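# Tip the tool pallet up against the open lid

## Task

Lift the tool tray out of the bottom half of the case by pivoting it upward until it rests tilted back on the opened lid. The case itself and any loose tools must stay where they were.

## Robot and tools

Robot: two arms, left_arm and right_arm, each ending in a five-finger hand. The left hand mirrors the right. Base positions in the scene frame are left_arm (+0.046, +0.369, 0) m and right_arm (+0.042, -0.291, 0) m, both turned very slightly about z. A camera stand sits behind the arms. Loose objects may occasionally get a brief nudge from outside.

Frames: the scene frame has its origin at table height, halfway between the nominal bases, with +z up, +x pointing out over the table, and left_arm on the +y side. Image left and right do not match arm names. Each arm reports hand poses, velocities and targets in its own base frame. Fixed cameras and the table use the scene frame. Motion offsets run along the axes of that arm's current Hand target.

Hand point: a spot fixed to the palm, 0.05 m in front of it and 0.15 m beyond the wrist mounting face. Its +z runs along the straightened fingers, +y out of the palm, and +x across the palm. On the right hand +x points away from the thumb; on the left hand it points toward the thumb. Straight fingers extend 0.06 to 0.07 m past the point and sit 0.06 m behind it along -y. A wrist bracket on the little-finger side reaches 0.10 m across the palm and can strike things.

The 28-number row: every number lies in [-1, 1]. Numbers 1-6 are left_arm dx, dy, dz, rx, ry, rz. Numbers 7-12 are the left hand's motors: thumb_turn, thumb_bend, index, middle, ring, little. Numbers 13-14 are the left force_limit and speed. Numbers 15-28 repeat this pattern for right_arm and its hand.
- Pose numbers are offsets, not poses. They are measured from the Hand target as it stood when the action or move began, along that target's axes. Scale: 1.0 equals 0.6 m or 180 degrees, and rx, ry, rz form one rotation vector. Sending all six as 0 re-requests the current Hand target.
- Hand motor numbers are absolute targets: -1 open, +1 closed. For thumb_turn, +1 puts the thumb opposite the fingers; for thumb_bend, +1 means fully bent.
- force_limit maps -1..+1 to about 0-10 N at the fingertip (0-15 N for the thumb motors).
- speed runs from nearly zero at -1 up to full speed at +0.48 and above.
- The hand numbers never mean "no change". To keep a hand as it is, resend the last eight numbers actually sent for it. If nothing has been sent yet, send its hand_measured values plus hand_force_limit and hand_speed.

Tools:
- execute_actions(actions, cameras): actions is a list of actions. Each action is a table of up to 15 rows, one per 1/30 s step. A short table keeps its last row for the remaining steps. Every row in an action counts from the same starting target, so repeating an action moves further. Pass an empty list to get a status report with images.
- move(target, speed, blend, blocking, cameras): target is either one 28-number row or a list of up to 15 rows. Every row is an offset from the Hand targets at the move's start, not from the previous row. Each hand travels in a straight line, turning the shorter way.
  - speed is in m/s, from 0.002 to 4.3, default 0.25. Turning is capped at twice that value in rad/s. Give one number, or one per target.
  - blend is a corner radius in metres; the default 0 means stop at each target.
  - A move lasts at least 0.5 s, and all its paths are cut off at 10 s.
  - blocking=false returns early while the arms keep moving.
  - The result's "move:" line reports the ending: done, off_target, moving, held or fault, plus any limits such as paced or held.
  - Moves do not avoid obstacles or the other arm. Faster moves lag more and strike harder.
- wait(seconds 0-10, cameras): lets the scene run on.
- stop(cameras): brakes a running move.
- zoom_image(camera, region [x0,y0,x1,y1]): region is in pixels, at most 504 per side. It works only on cam_high, cam_left_wrist or cam_right_wrist, using the latest image.
- show_instructions(): displays the reference pages.
- finished_scene(scene): ends the current scene permanently.

Cameras: cam_high is 504x504; cam_left_wrist and cam_right_wrist are 672x504 fisheye. Calibration is approximate.

Results: each arm reports end_effector_position (m) and end_effector_quat_wxyz in its base frame, plus its Hand target, which is where the next offsets start. Also reported:
- joint positions, velocities and torques;
- hand_measured, hand_stopped_by and hand_load_n, each with six values in motor order;
- hand_stopped_by values: moving, target, force, stalled or fault;
- hand_load_n is positive when something pushes a finger open, and a lost grip shows as a load near 0.
The arm usually rests 1-3 cm (up to 5 cm) short of its command, mostly low. A later zero row asks for the target again; if it still falls short, send the remaining distance. Each step, orientation commands are clipped to within 40 degrees of the measured orientation.

Gripping: with the thumb in front of the palm, the hand can enclose objects about 0.035-0.065 m thick, or a handle down to about 0.025 m. For a gentle close, use speed -0.94 or lower. A motor only starts when its target changes. To squeeze harder, raise force_limit and send a more-closed target. To loosen, send a target more open than hand_measured.

Avoid:
- knocking the case or tools, or letting anything leave the table;
- dropping or releasing parts while they move;
- fast impacts or hard presses against the case;
- the two hands touching or gripping each other;
- paths that pass close to an arm's own base;
- overloading fingers;
- long holds with the arm stretched out, which overheat motors (MOTOR HOT warns; a fault makes the arm go limp).

Each tool is called after ">>>" by a JSON object that holds its "method" and its "body".

Reference images:

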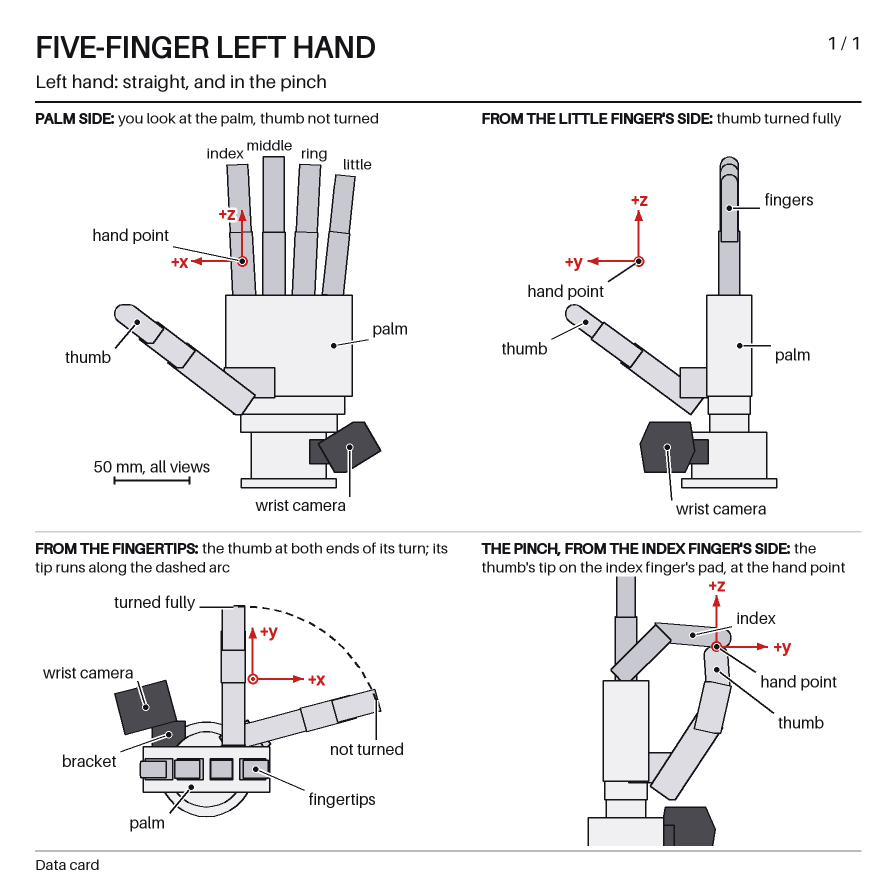

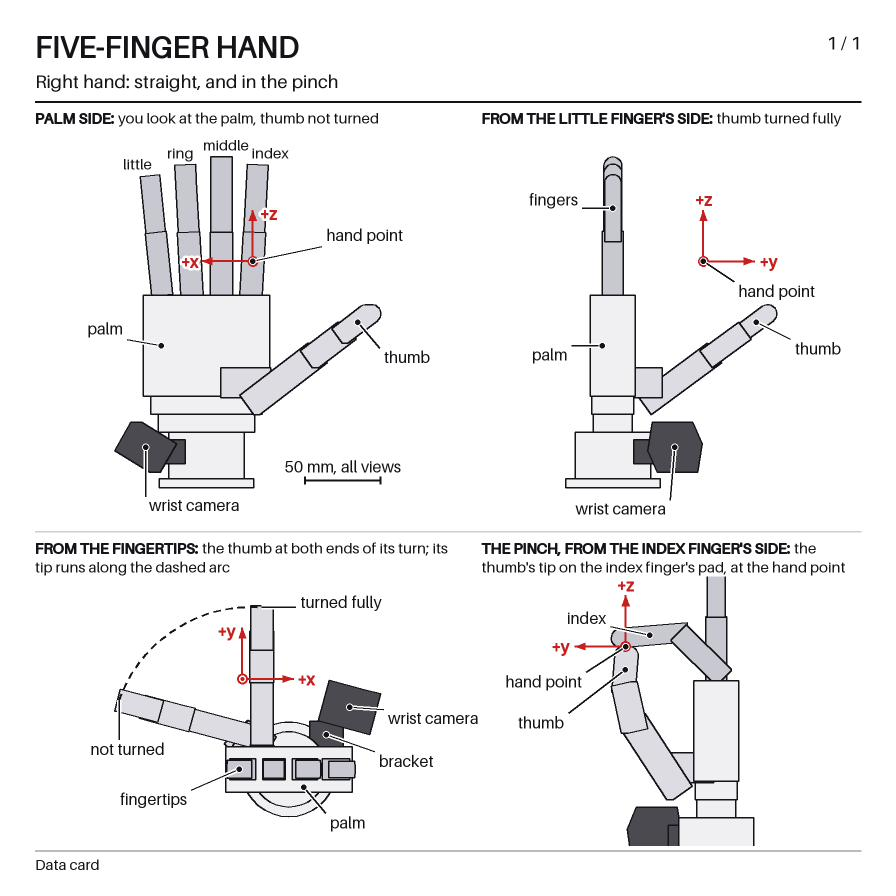

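## Session

>>> {"method": "execute_actions", "body": {"actions": []}}

Scene clock: 0.00 s.
left_arm: end_effector_position=(+0.3301, +0.0869, +0.2264) hand_measured=(-1.000, -1.000, -1.000, -1.000, -1.000, -1.000) hand_load_n=(+0.0, +0.0, +0.0, +0.0, +0.0, +0.0) hand_stopped_by=(target, target, target, target, target, target) hand_force_limit=0.00 hand_speed=-0.80 end_effector_quat_wxyz=(-0.016, -0.470, +0.862, +0.190) | right_arm: end_effector_position=(+0.5398, -0.1149, +0.2434) hand_measured=(-1.000, -1.000, -1.000, -1.000, -1.000, -1.000) hand_load_n=(+0.0, +0.0, +0.0, +0.0, +0.0, +0.0) hand_stopped_by=(target, target, target, target, target, target) hand_force_limit=0.00 hand_speed=-0.80 end_effector_quat_wxyz=(+0.096, -0.187, +0.973, +0.093)
Joint positions: left_arm=[0.052 1.526 1.397 -1.645 -0.328 0.59] | right_arm=[-0.414 1.778 1.783 -1.522 -0.262 0.785]
Joint velocities: within noise
Joint torques (N m): no reading
Heat: left arm: hottest shoulder 36 °C; right arm: hottest elbow 32 °C.
Hand target: left_arm +0.3363, +0.0872, +0.2317; -0.008, -0.472, +0.862, +0.186 | right_arm +0.5454, -0.1174, +0.2511; +0.105, -0.188, +0.973, +0.087

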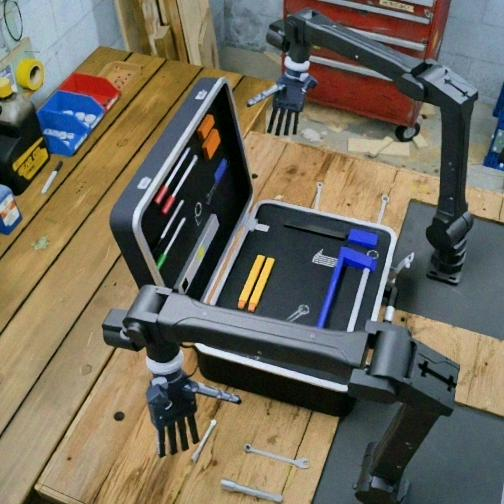

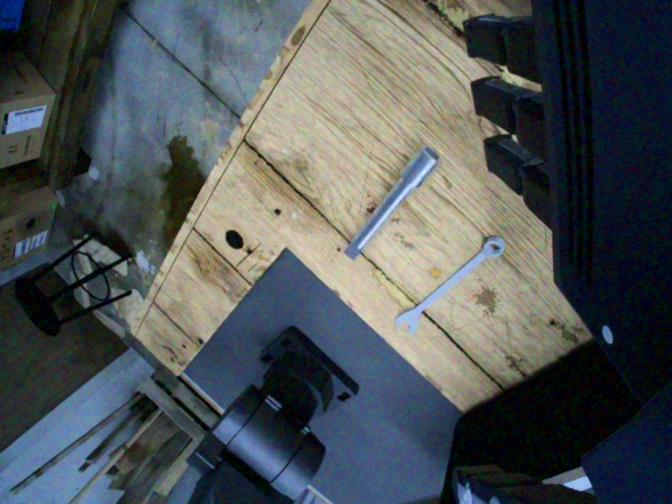

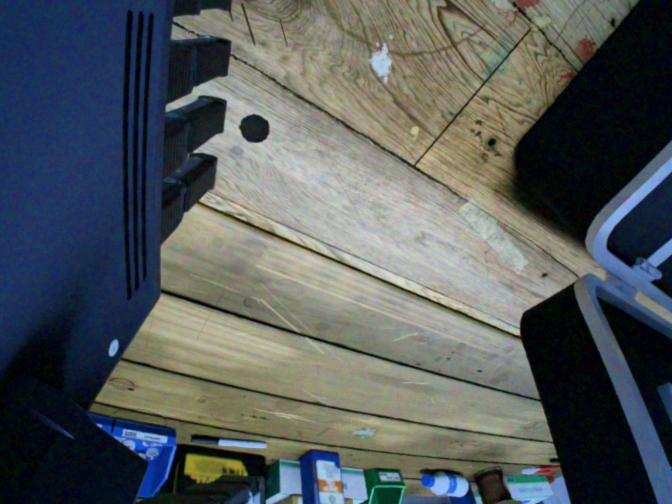

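>>> {"method": "zoom_image", "body": {"camera": "cam_high", "region": [90, 60, 430, 430]}}

>>> {"method": "zoom_image", "body": {"camera": "cam_high", "region": [180, 180, 430, 430]}}

Scaled by 1.362 from the camera's 504x504 image, which has a finer 720x720 frame.

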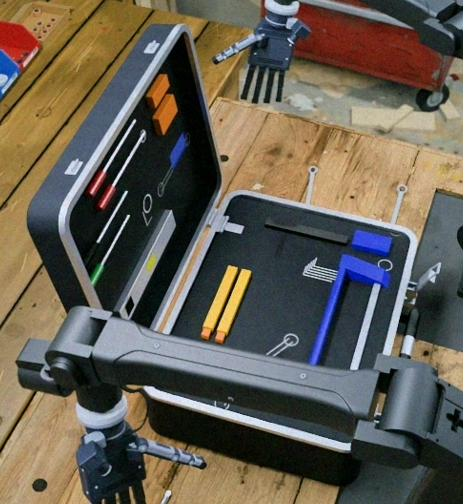

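Scaled by 2.016 from the camera's 504x504 image, which has a finer 720x720 frame.

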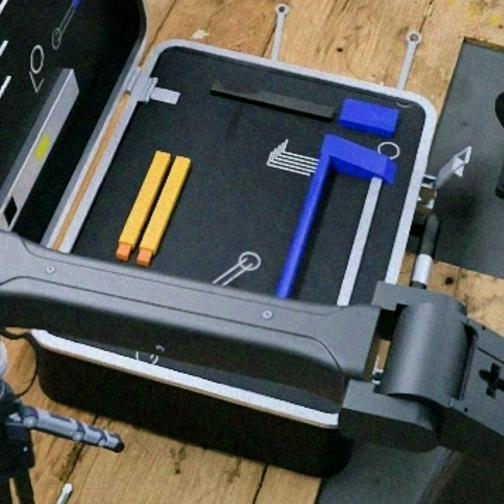

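>>> {"method": "move", "body": {"target": [-0.16,0.268,0.035,-0.024,0.0545,-0.148,-1,-1,-1,-1,-1,-1,0,-0.8,0,0,0,0,0,0,-1,-1,-1,-1,-1,-1,0,-0.8], "cameras": ["all"]}}

Scene clock: 3.27 s.
left_arm: end_effector_position=(+0.2464, +0.2426, +0.2605) hand_measured=(-1.000, -1.000, -1.000, -1.000, -1.000, -1.000) hand_load_n=(+0.0, -0.5, +0.0, +0.0, +0.0, +0.0) hand_stopped_by=(target, target, target, target, target, target) hand_force_limit=0.00 hand_speed=-0.80 end_effector_quat_wxyz=(+0.044, +0.667, -0.723, -0.175) | right_arm: end_effector_position=(+0.5398, -0.1149, +0.2434) hand_measured=(-1.000, -1.000, -1.000, -1.000, -1.000, -1.000) hand_load_n=(+0.0, +0.0, +0.0, +0.0, +0.0, +0.0) hand_stopped_by=(target, target, target, target, target, target) hand_force_limit=0.00 hand_speed=-0.80 end_effector_quat_wxyz=(+0.096, -0.187, +0.973, +0.093)
Joint positions: left_arm=[0.568 1.497 1.467 -1.695 -0.329 0.624] | right_arm=[-0.414 1.778 1.783 -1.522 -0.262 0.785]
Joint torques (N m): left_arm=[0.32 -11.34 14.05 -0.77 -0.39 0.15] | right_arm=[-0.32 -16.26 8.98 0.39 -0.2 0.05]
Heat: left arm: hottest shoulder 36 °C; right arm: hottest elbow 32 °C.
Hand target: left_arm +0.2551, +0.2501, +0.2803; +0.055, +0.671, -0.719, -0.174 | right_arm +0.5454, -0.1174, +0.2511; +0.105, -0.188, +0.973, +0.087
Off the commanded pose: left_arm 0.023 m, 2 deg | right_arm 0.010 m, 1 deg.
joint sent to its limit (left arm) — joint 4 (wrist pitch), lower limit. The joint targets are off in orientation, not in position.
move: off_target (left_arm)
camera_calibration:
cam_left_wrist: T_world_to_cam=[[0.856715, -0.360927, -0.368471, -0.0188515], [-0.1859, -0.882437, 0.432142, 0.147495], [-0.481124, -0.301724, -0.823093, 0.523648], [0, 0, 0, 1]] pos_world=[0.295509, 0.281348, 0.360326]

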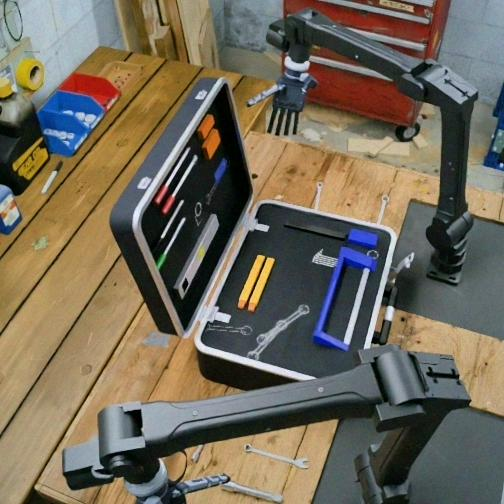

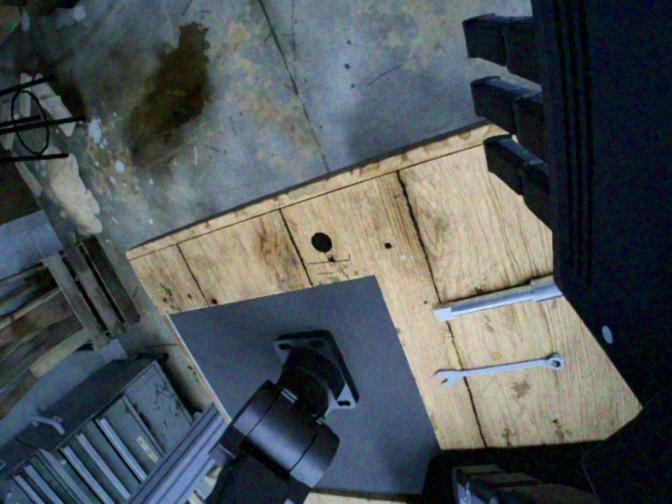

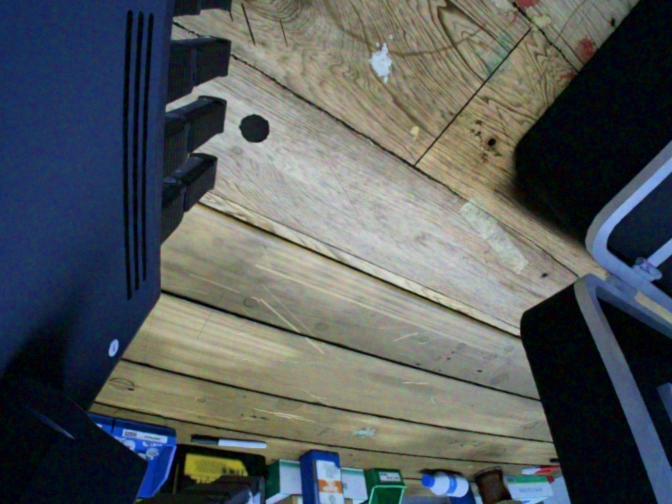

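>>> {"method": "zoom_image", "body": {"camera": "cam_high", "region": [190, 180, 420, 400]}}

>>> {"method": "zoom_image", "body": {"camera": "cam_high", "region": [310, 200, 430, 320]}}

Scaled by 2.191 from the camera's 504x504 image, which has a finer 720x720 frame.

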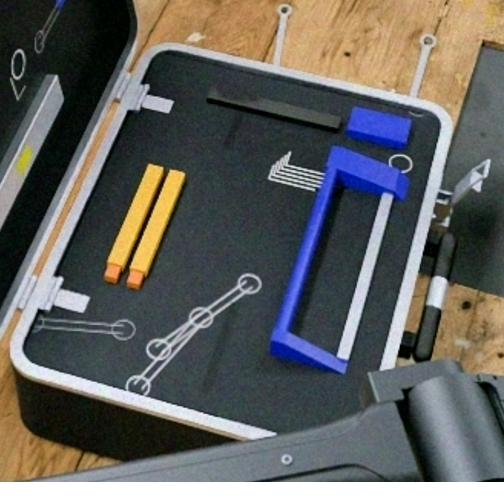

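Scaled by 4.200 from the camera's 504x504 image, which has a finer 720x720 frame.

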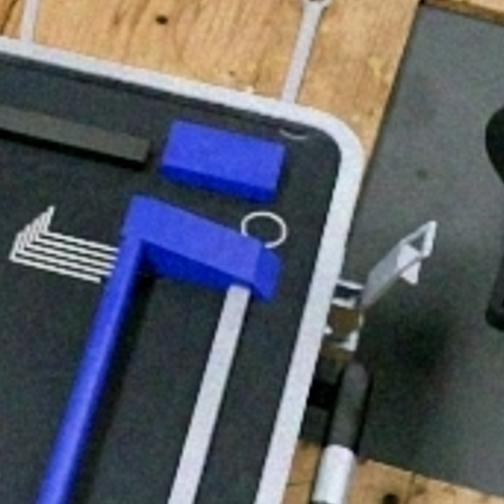

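>>> {"method": "move", "body": {"target": [[0,0,0,0,0,0,-1,-1,-1,-1,-1,-1,0,-0.8,0.330,0.200,-0.191,0,0,0,-1,-1,-1,-1,-1,-1,0,-0.8],[0,0,0,0,0,0,-1,-1,-1,-1,-1,-1,0,-0.8,0.208,0.520,-0.118,-0.0423,0.0231,-0.1719,-1,-1,-1,-1,-1,-1,0,-0.8]], "cameras": ["all"], "blend": 0.05}}

Scene clock: 7.03 s.
left_arm: end_effector_position=(+0.2465, +0.2427, +0.2606) hand_measured=(-1.000, -1.000, -1.000, -1.000, -1.000, -1.000) hand_load_n=(+0.0, +0.0, +0.0, +0.0, +0.0, +0.0) hand_stopped_by=(target, target, target, target, target, target) hand_force_limit=0.00 hand_speed=-0.80 end_effector_quat_wxyz=(+0.044, +0.666, -0.724, -0.175) | right_arm: end_effector_position=(+0.2947, +0.1076, +0.3200) hand_measured=(-1.000, -1.000, -1.000, -1.000, -1.000, -1.000) hand_load_n=(+0.0, +0.0, +0.0, +0.0, +0.0, -0.5) hand_stopped_by=(target, target, target, target, target, target) hand_force_limit=0.00 hand_speed=-0.80 end_effector_quat_wxyz=(+0.090, -0.447, +0.883, +0.111)
Joint positions: left_arm=[0.568 1.497 1.467 -1.695 -0.329 0.625] | right_arm=[-0.012 1.159 1.318 -1.672 -0.28 0.63]
Joint torques (N m): left_arm=[0.38 -11.28 14.09 -0.73 -0.34 0.14] | right_arm=[0.5 -5.71 9.66 -0.02 -0.1 0.14]
Heat: left arm: hottest shoulder 37 °C; right arm: hottest elbow 32 °C.
Hand target: left_arm +0.2552, +0.2502, +0.2804; +0.055, +0.671, -0.719, -0.174 | right_arm +0.3003, +0.1098, +0.3301; +0.077, -0.450, +0.883, +0.112
Off the commanded pose: left_arm 0.023 m, 2 deg | right_arm 0.012 m, 2 deg.
joint sent to its limit (left arm) — joint 4 (wrist pitch), lower limit. The joint targets are off in orientation, not in position.
joint sent to its limit (right arm) — joint 4 (wrist pitch), lower limit. The joint targets still meet the commanded pose.
move: off_target (left_arm, right_arm)
camera_calibration:
cam_left_wrist: T_world_to_cam=[[0.856542, -0.361521, -0.368291, -0.0186257], [-0.186636, -0.882328, 0.432047, 0.14776], [-0.481147, -0.30133, -0.823224, 0.523704], [0, 0, 0, 1]] pos_world=[0.29551, 0.281447, 0.360427]
cam_right_wrist: T_world_to_cam=[[-0.924075, 0.378987, 0.0495428, 0.216121], [0.299876, 0.638527, 0.708772, -0.380919], [0.236981, 0.669815, -0.703696, 0.201976], [0, 0, 0, 1]] pos_world=[0.266076, 0.0260332, 0.401407]

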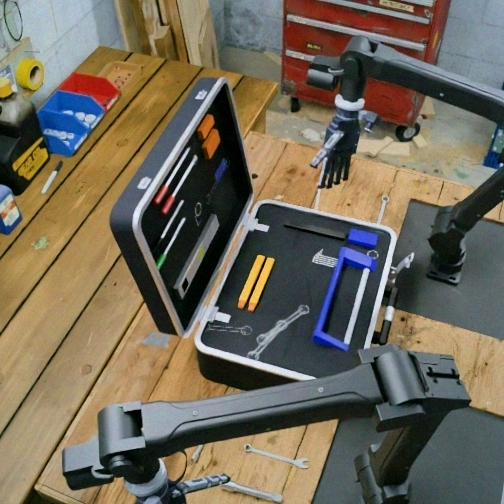

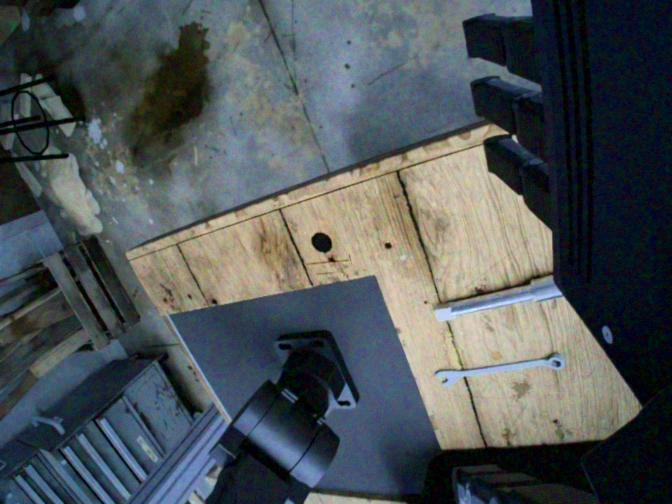

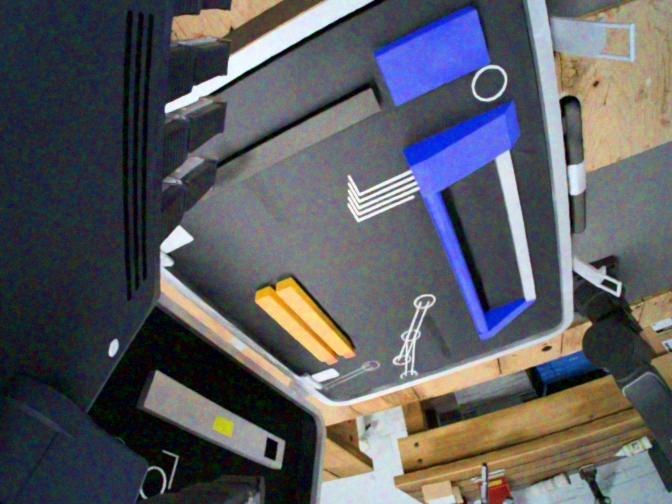

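>>> {"method": "zoom_image", "body": {"camera": "cam_right_wrist", "region": [340, 0, 640, 225]}}

>>> {"method": "zoom_image", "body": {"camera": "cam_right_wrist", "region": [340, 180, 640, 405]}}

>>> {"method": "zoom_image", "body": {"camera": "cam_right_wrist", "region": [140, 180, 440, 405]}}

Scaled by 1.680 from the camera's 672x504 image, which has a finer 960x720 frame.

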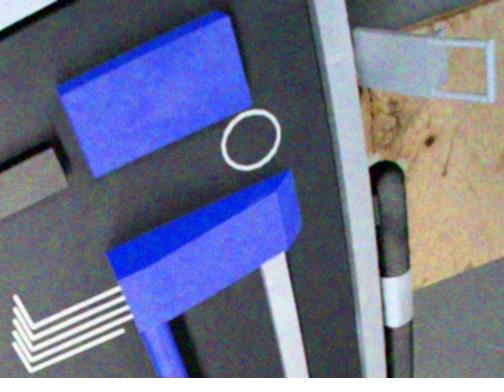

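Scaled by 1.680 from the camera's 672x504 image, which has a finer 960x720 frame.

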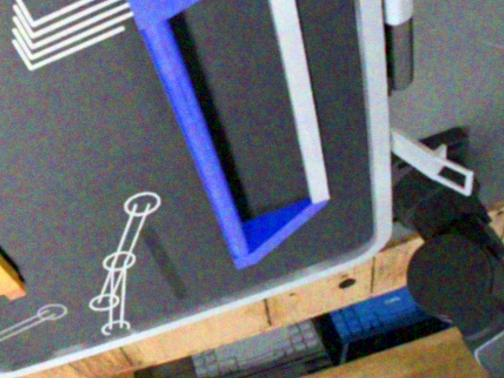

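Scaled by 1.680 from the camera's 672x504 image, which has a finer 960x720 frame.

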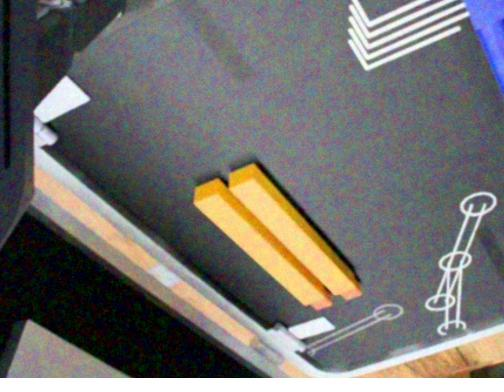

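>>> {"method": "zoom_image", "body": {"camera": "cam_right_wrist", "region": [360, 0, 560, 150]}}

>>> {"method": "zoom_image", "body": {"camera": "cam_right_wrist", "region": [400, 90, 550, 200]}}

>>> {"method": "zoom_image", "body": {"camera": "cam_right_wrist", "region": [430, 180, 600, 360]}}

Scaled by 2.520 from the camera's 672x504 image, which has a finer 960x720 frame.

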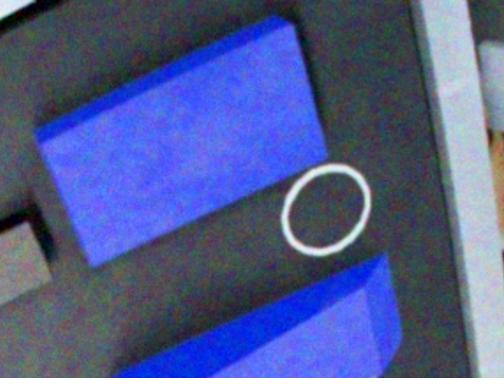

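Scaled by 3.360 from the camera's 672x504 image, which has a finer 960x720 frame.

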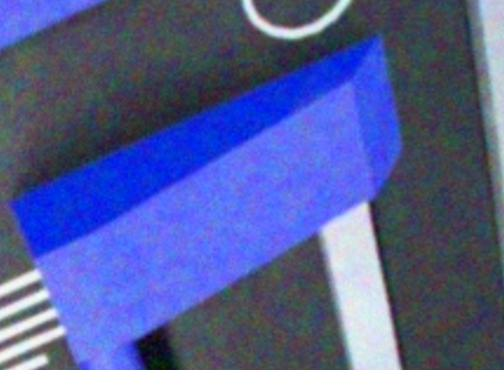

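Scaled by 2.800 from the camera's 672x504 image, which has a finer 960x720 frame.

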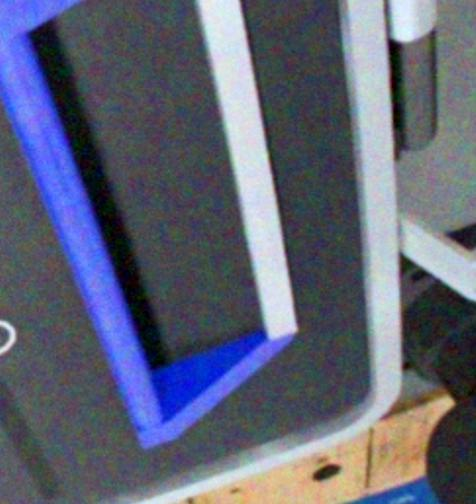

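>>> {"method": "move", "body": {"target": [0.549,-0.114,-0.220,0.163,0.087,0.21,-1,-1,-1,-1,-1,-1,0,-0.8,0.277,-0.205,-0.130,0,0,0,-1,-1,-1,-1,-1,-1,0,-0.8], "cameras": ["all"]}}

Scene clock: 18.07 s.
left_arm: end_effector_position=(+0.3183, -0.0941, +0.3160) hand_measured=(-1.000, -1.000, -1.000, -1.000, -1.000, -1.000) hand_load_n=(+0.0, +0.0, -0.5, +0.0, +0.0, +0.0) hand_stopped_by=(target, target, target, target, target, target) hand_force_limit=0.00 hand_speed=-0.80 end_effector_quat_wxyz=(-0.048, -0.415, +0.901, -0.118) | right_arm: end_effector_position=(+0.2944, -0.1015, +0.3353) hand_measured=(-1.000, -1.000, -1.000, -1.000, -1.000, -1.000) hand_load_n=(+0.0, +0.0, +0.0, +0.0, +0.0, +0.0) hand_stopped_by=(target, target, target, target, target, target) hand_force_limit=0.00 hand_speed=-0.80 end_effector_quat_wxyz=(+0.149, -0.431, +0.890, +0.019)
Joint positions: left_arm=[-0.155 1.354 1.532 -1.696 0.249 0.544] | right_arm=[-0.614 1.218 1.434 -1.672 -0.28 0.07]
Joint torques (N m): left_arm=[-0.32 -8.18 14.35 -0.14 0.13 -0.07] | right_arm=[-0.91 -6.36 10.92 0.08 -0.08 -0.03]
Heat: left arm: hottest shoulder 37 °C; right arm: hottest elbow 34 °C.
Hand target: left_arm +0.3303, -0.0997, +0.3308; -0.034, -0.415, +0.900, -0.127 | right_arm +0.3004, -0.1102, +0.3501; +0.077, -0.450, +0.883, +0.112
Off the commanded pose: left_arm 0.020 m, 2 deg | right_arm 0.018 m, 14 deg.
joint sent to its limit (right arm) — joint 4 (wrist pitch), lower limit. The joint targets are off in orientation, not in position.
move: off_target (left_arm, right_arm)
camera_calibration:
cam_left_wrist: T_world_to_cam=[[0.508361, -0.837056, 0.202255, -0.295809], [-0.73604, -0.300438, 0.606615, 0.0144819], [-0.447005, -0.457247, -0.768838, 0.459563], [0, 0, 0, 1]] pos_world=[0.366464, -0.0331236, 0.404373]
cam_right_wrist: T_world_to_cam=[[-0.88836, 0.429911, -0.161223, 0.359628], [0.213861, 0.698152, 0.683263, -0.21822], [0.4063, 0.572504, -0.712151, 0.295896], [0, 0, 0, 1]] pos_world=[0.245926, -0.171659, 0.417805]

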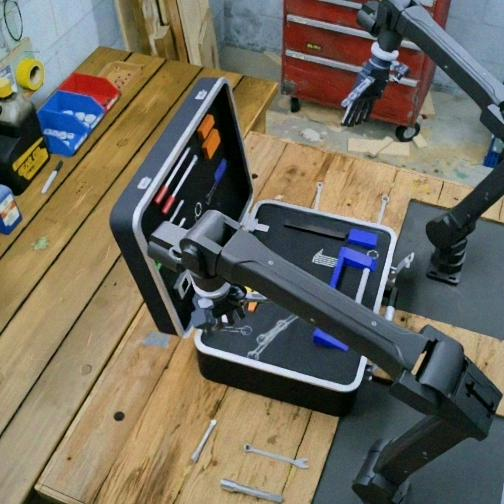

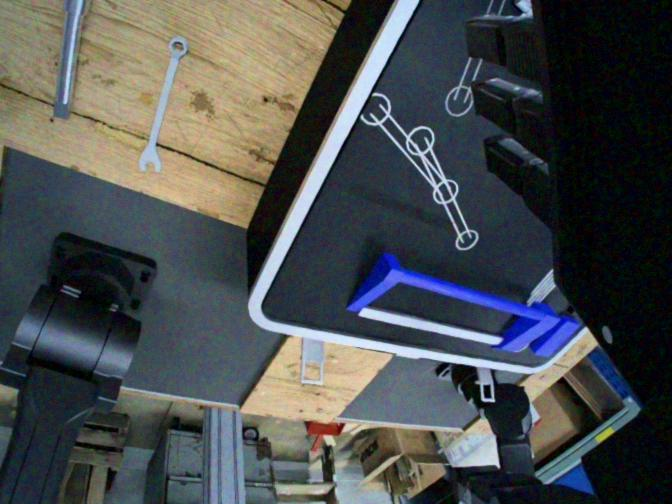

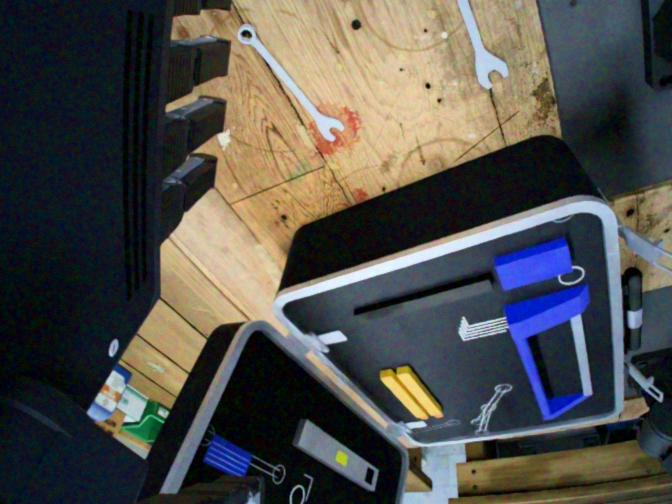

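>>> {"method": "zoom_image", "body": {"camera": "cam_high", "region": [160, 240, 290, 360]}}

>>> {"method": "zoom_image", "body": {"camera": "cam_left_wrist", "region": [320, 180, 620, 400]}}

>>> {"method": "zoom_image", "body": {"camera": "cam_right_wrist", "region": [400, 180, 672, 450]}}

Scaled by 3.877 from the camera's 504x504 image, which has a finer 720x720 frame.

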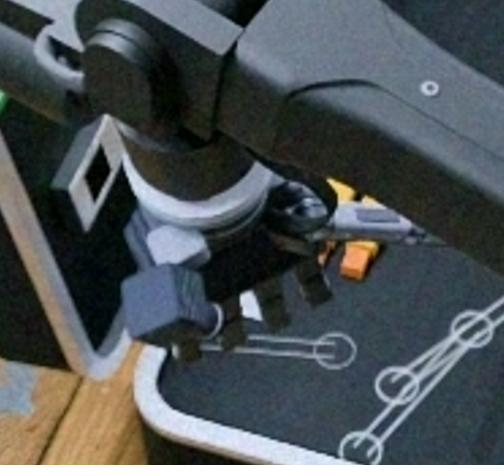

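Scaled by 1.680 from the camera's 672x504 image, which has a finer 960x720 frame.

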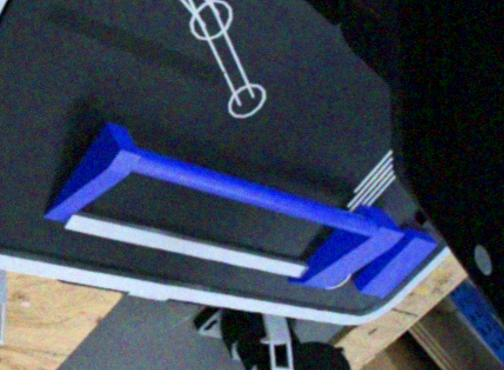

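Scaled by 1.853 from the camera's 672x504 image, which has a finer 960x720 frame.

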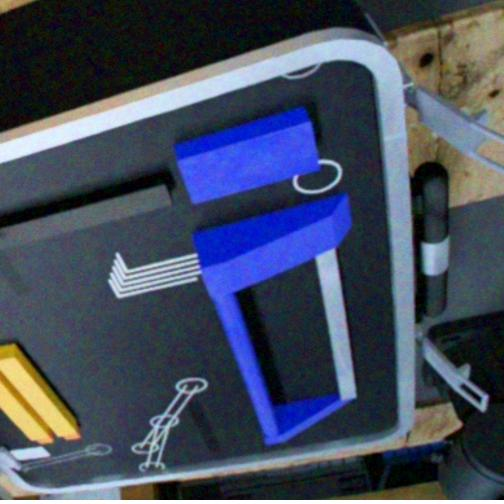

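>>> {"method": "move", "body": {"target": [0.629,-0.2075,0.239,0.199,0.1063,0.257,1,-1,-0.2,-0.2,-0.2,-0.2,0,0,0,0,0,0,0,0,-1,-1,-1,-1,-1,-1,0,-0.8], "cameras": ["all"]}}

Scene clock: 21.97 s.
left_arm: end_effector_position=(+0.1849, -0.4874, +0.2872) hand_measured=(+1.000, -1.000, -0.200, -0.200, -0.200, -0.200) hand_load_n=(+0.0, +0.0, +0.0, +0.0, -0.5, +0.0) hand_stopped_by=(target, target, target, target, target, target) hand_force_limit=0.00 hand_speed=0.00 end_effector_quat_wxyz=(+0.002, +0.000, +0.890, -0.457) | right_arm: end_effector_position=(+0.2943, -0.1016, +0.3352) hand_measured=(-1.000, -1.000, -1.000, -1.000, -1.000, -1.000) hand_load_n=(+0.0, +0.0, +0.0, +0.0, +0.0, +0.0) hand_stopped_by=(target, target, target, target, target, target) hand_force_limit=0.00 hand_speed=-0.80 end_effector_quat_wxyz=(+0.149, -0.432, +0.889, +0.018)
Joint positions: left_arm=[-1.037 1.297 1.253 -0.649 0.424 0.333] | right_arm=[-0.614 1.218 1.434 -1.672 -0.279 0.069]
Joint torques (N m): left_arm=[-0.21 -8.76 10.09 2.51 0 0.01] | right_arm=[-0.85 -6.42 10.92 0.06 -0.08 -0.02]
Heat: left arm: hottest shoulder 37 °C; right arm: hottest elbow 35 °C.
Hand target: left_arm +0.1839, -0.4928, +0.2803; +0.000, +0.000, +0.890, -0.457 | right_arm +0.3004, -0.1103, +0.3500; +0.077, -0.450, +0.883, +0.112
Off the commanded pose: left_arm 0.009 m, 0 deg | right_arm 0.018 m, 14 deg.
joint sent to its limit (right arm) — joint 4 (wrist pitch), lower limit. The joint targets are off in orientation, not in position.
move: off_target (right_arm)
camera_calibration:
cam_left_wrist: T_world_to_cam=[[-0.325219, -0.568403, 0.755746, -0.4252], [-0.81251, 0.576835, 0.0841963, 0.407322], [-0.483798, -0.586669, -0.64943, 0.107454], [0, 0, 0, 1]] pos_world=[0.244656, -0.413602, 0.356832]
cam_right_wrist: T_world_to_cam=[[-0.888686, 0.429222, -0.16126, 0.35965], [0.213652, 0.698826, 0.682639, -0.217724], [0.405697, 0.572198, -0.712741, 0.296295], [0, 0, 0, 1]] pos_world=[0.245927, -0.171758, 0.417806]

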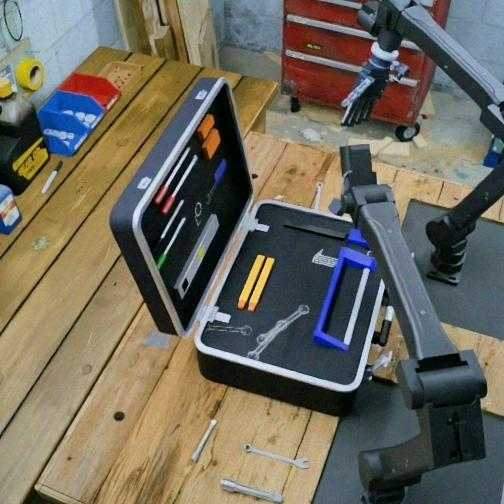

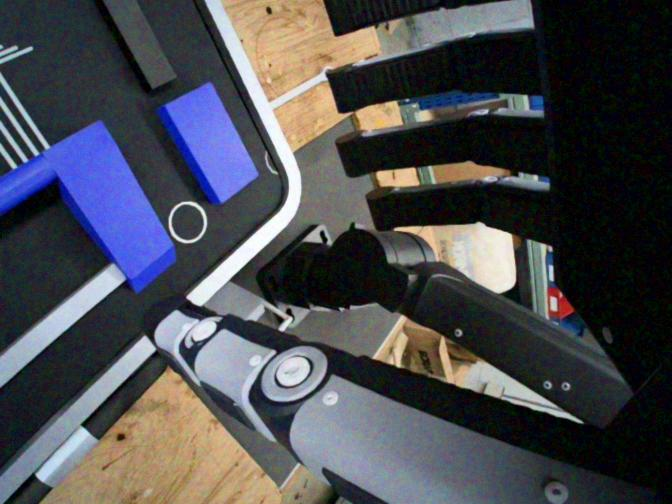

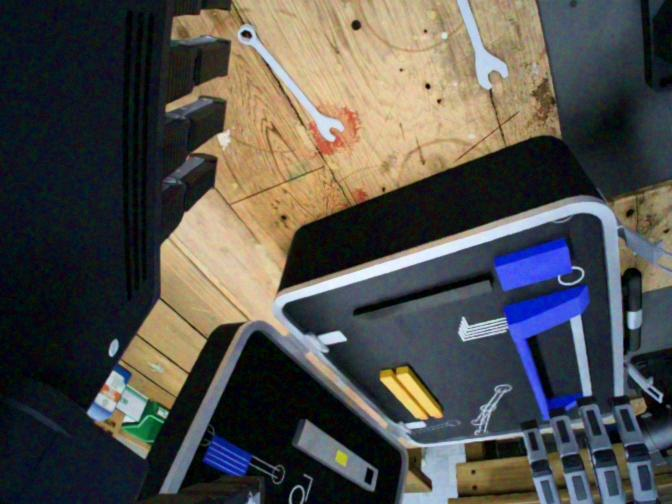

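>>> {"method": "zoom_image", "body": {"camera": "cam_left_wrist", "region": [0, 50, 300, 350]}}

>>> {"method": "zoom_image", "body": {"camera": "cam_right_wrist", "region": [440, 200, 672, 504]}}

Scaled by 1.680 from the camera's 672x504 image, which has a finer 960x720 frame.

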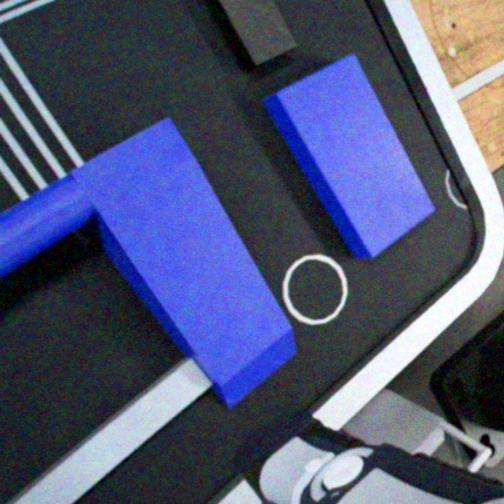

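Scaled by 1.658 from the camera's 672x504 image, which has a finer 960x720 frame.

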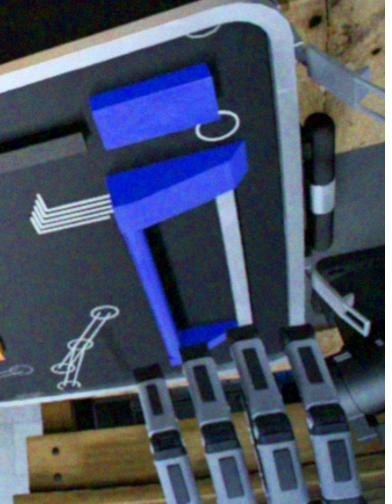

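>>> {"method": "move", "body": {"target": [-0.0162,0.1402,0.0622,0.0306,0,0,1,-1,-0.1,-0.1,-0.1,-0.1,0,0,0,0,0,0,0,0,-1,-1,-1,-1,-1,-1,0,-0.8], "speed": 0.15, "cameras": ["all"]}}

>>> {"method": "zoom_image", "body": {"camera": "cam_right_wrist", "region": [440, 200, 672, 504]}}

>>> {"method": "zoom_image", "body": {"camera": "cam_left_wrist", "region": [100, 0, 500, 400]}}

Scene clock: 24.67 s.
left_arm: end_effector_position=(+0.1899, -0.4761, +0.1939) hand_measured=(+1.000, -1.000, -0.100, -0.100, -0.100, -0.100) hand_load_n=(+0.0, +0.0, +0.0, +0.0, +0.0, +0.0) hand_stopped_by=(target, target, target, target, target, target) hand_force_limit=0.00 hand_speed=0.00 end_effector_quat_wxyz=(-0.001, +0.007, +0.868, -0.496) | right_arm: end_effector_position=(+0.2943, -0.1016, +0.3352) hand_measured=(-1.000, -1.000, -1.000, -1.000, -1.000, -1.000) hand_load_n=(+0.0, +0.0, +0.0, +0.0, +0.0, +0.0) hand_stopped_by=(target, target, target, target, target, target) hand_force_limit=0.00 hand_speed=-0.80 end_effector_quat_wxyz=(+0.149, -0.432, +0.889, +0.018)
Joint positions: left_arm=[-0.991 1.297 0.96 -0.28 0.5 0.333] | right_arm=[-0.614 1.218 1.434 -1.672 -0.279 0.069]
Joint torques (N m): left_arm=[1.32 -9.29 9.07 2.55 0.18 -0.02] | right_arm=[-0.85 -6.42 10.93 0.05 -0.08 -0.03]
Heat: left arm: hottest shoulder 37 °C; right arm: hottest elbow 35 °C.
Hand target: left_arm +0.1937, -0.4740, +0.1903; +0.000, +0.000, +0.867, -0.499 | right_arm +0.3004, -0.1103, +0.3500; +0.077, -0.450, +0.883, +0.112
Off the commanded pose: left_arm 0.006 m, 1 deg | right_arm 0.018 m, 14 deg.
joint sent to its limit (right arm) — joint 4 (wrist pitch), lower limit. The joint targets are off in orientation, not in position.
move: off_target (right_arm)
camera_calibration:
cam_left_wrist: T_world_to_cam=[[-0.334179, -0.493492, 0.802988, -0.318537], [-0.803917, 0.593961, 0.030465, 0.429709], [-0.491978, -0.635355, -0.595216, 0.0237243], [0, 0, 0, 1]] pos_world=[0.250674, -0.397352, 0.256812]
cam_right_wrist: T_world_to_cam=[[-0.888686, 0.429222, -0.16126, 0.35965], [0.213652, 0.698826, 0.682639, -0.217724], [0.405697, 0.572198, -0.712741, 0.296295], [0, 0, 0, 1]] pos_world=[0.245927, -0.171758, 0.417806]

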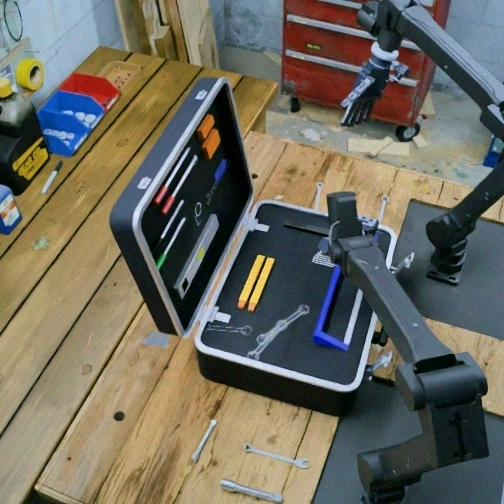

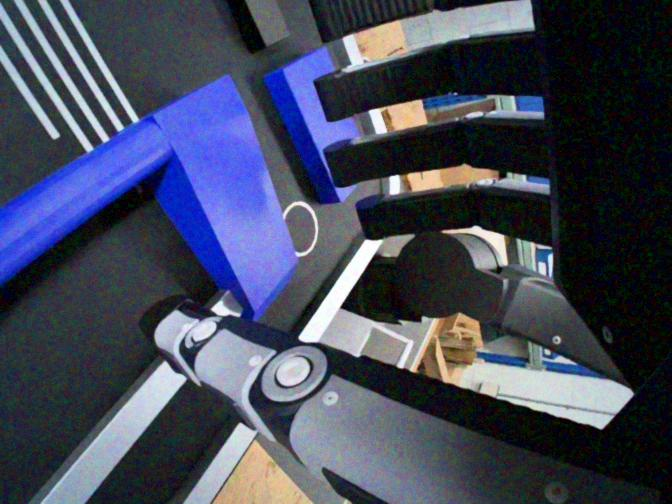

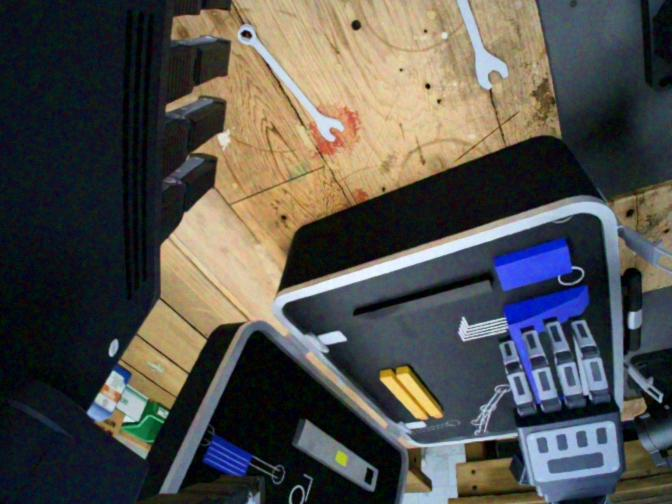

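Scaled by 1.658 from the camera's 672x504 image, which has a finer 960x720 frame.

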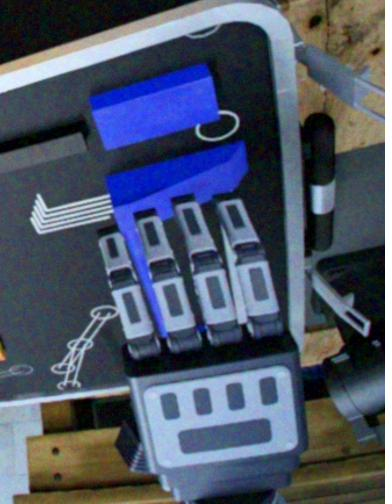

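Scaled by 1.260 from the camera's 672x504 image, which has a finer 960x720 frame.

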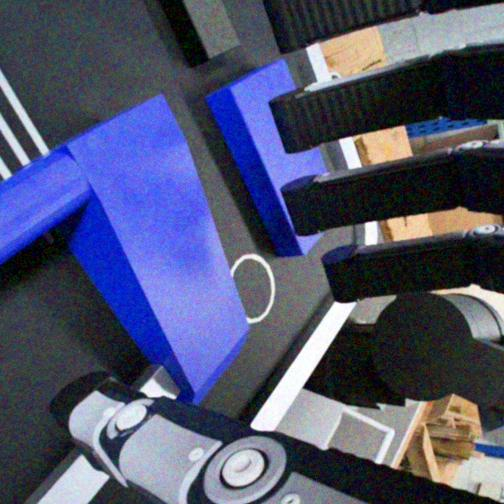

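>>> {"method": "move", "body": {"target": [-0.0055,0.0848,0.0532,0,0,0,1,-1,-0.2,-0.2,-0.2,-0.2,0,0,0,0,0,0,0,0,-1,-1,-1,-1,-1,-1,0,-0.8], "speed": 0.08, "cameras": ["cam_left_wrist","cam_right_wrist"]}}

>>> {"method": "zoom_image", "body": {"camera": "cam_right_wrist", "region": [440, 200, 672, 504]}}

>>> {"method": "zoom_image", "body": {"camera": "cam_left_wrist", "region": [100, 0, 500, 400]}}

Scene clock: 26.83 s.
left_arm: end_effector_position=(+0.1938, -0.4815, +0.1627) hand_measured=(+1.000, -1.000, -0.200, -0.200, -0.200, -0.200) hand_load_n=(+1.5, +0.5, +0.0, +0.0, +0.0, +0.0) hand_stopped_by=(target, target, target, target, target, target) hand_force_limit=0.00 hand_speed=0.00 end_effector_quat_wxyz=(+0.007, +0.010, +0.855, -0.518) | right_arm: end_effector_position=(+0.2943, -0.1016, +0.3352) hand_measured=(-1.000, -1.000, -1.000, -1.000, -1.000, -1.000) hand_load_n=(+0.0, +0.0, +0.0, +0.0, +0.0, +0.0) hand_stopped_by=(target, target, target, target, target, target) hand_force_limit=0.00 hand_speed=-0.80 end_effector_quat_wxyz=(+0.149, -0.432, +0.889, +0.018)
Joint positions: left_arm=[-0.986 1.334 0.877 -0.102 0.51 0.322] | right_arm=[-0.614 1.218 1.434 -1.672 -0.279 0.069]
Joint torques (N m): left_arm=[0.5 -6.42 7.45 2.43 -0.07 0.14] | right_arm=[-0.97 -6.36 10.92 0.08 -0.07 -0.02]
Heat: left arm: hottest shoulder 37 °C; right arm: hottest elbow 36 °C.
Hand target: left_arm +0.1969, -0.4761, +0.1304; +0.000, +0.000, +0.867, -0.499 | right_arm +0.3004, -0.1103, +0.3500; +0.077, -0.450, +0.883, +0.112
Off the commanded pose: left_arm 0.033 m, 3 deg | right_arm 0.018 m, 14 deg.
joint sent to its limit (right arm) — joint 4 (wrist pitch), lower limit. The joint targets are off in orientation, not in position.
move: off_target (left_arm, right_arm)
camera_calibration:
cam_left_wrist: T_world_to_cam=[[-0.347548, -0.452836, 0.821066, -0.275628], [-0.805139, 0.592925, -0.0137953, 0.443948], [-0.480584, -0.665867, -0.570666, -0.0172871], [0, 0, 0, 1]] pos_world=[0.253338, -0.399553, 0.222568]
cam_right_wrist: T_world_to_cam=[[-0.888686, 0.429222, -0.16126, 0.35965], [0.213652, 0.698826, 0.682639, -0.217724], [0.405697, 0.572198, -0.712741, 0.296295], [0, 0, 0, 1]] pos_world=[0.245927, -0.171758, 0.417806]
Images, in order (width x height): cam_left_wrist 672x504, cam_right_wrist 672x504.

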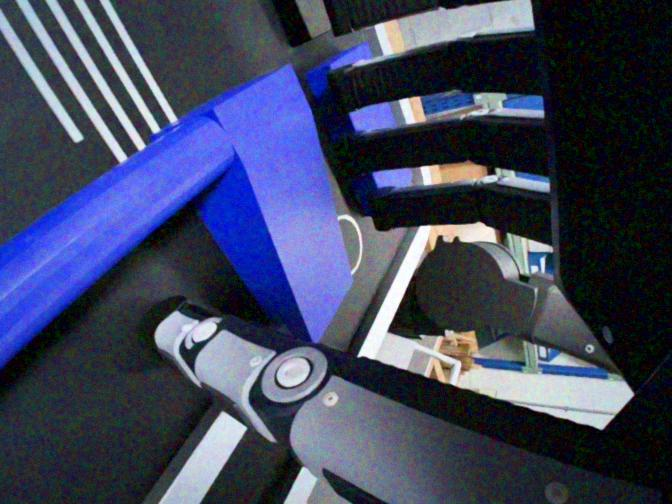

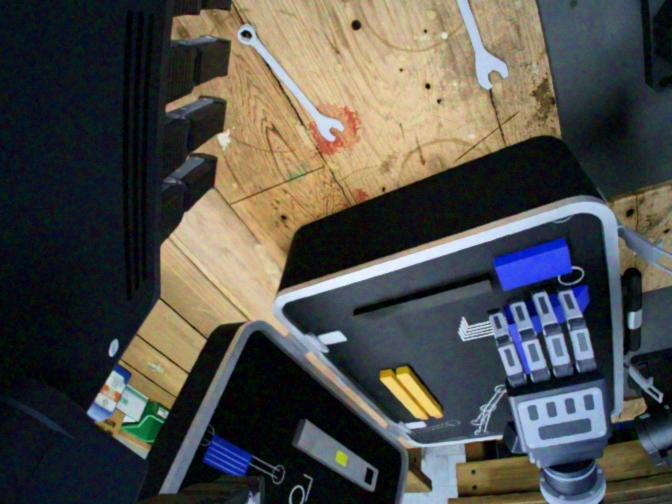

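Scaled by 1.658 from the camera's 672x504 image, which has a finer 960x720 frame.

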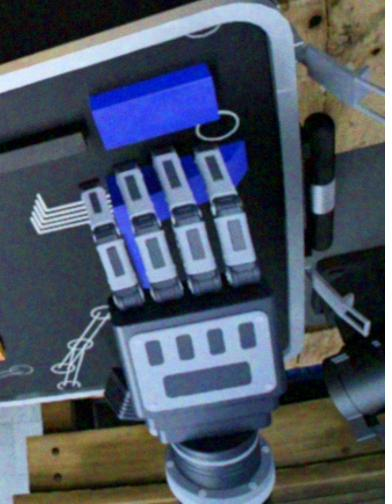

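Scaled by 1.260 from the camera's 672x504 image, which has a finer 960x720 frame.

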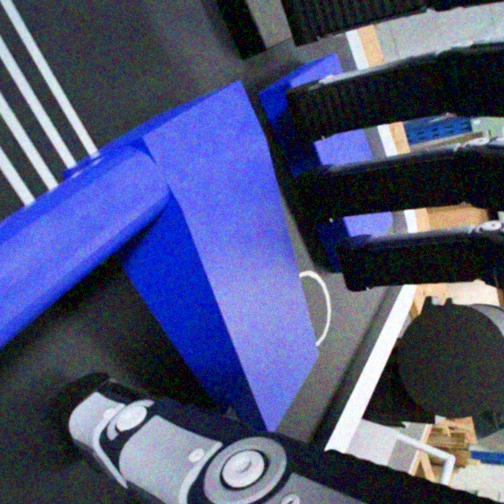

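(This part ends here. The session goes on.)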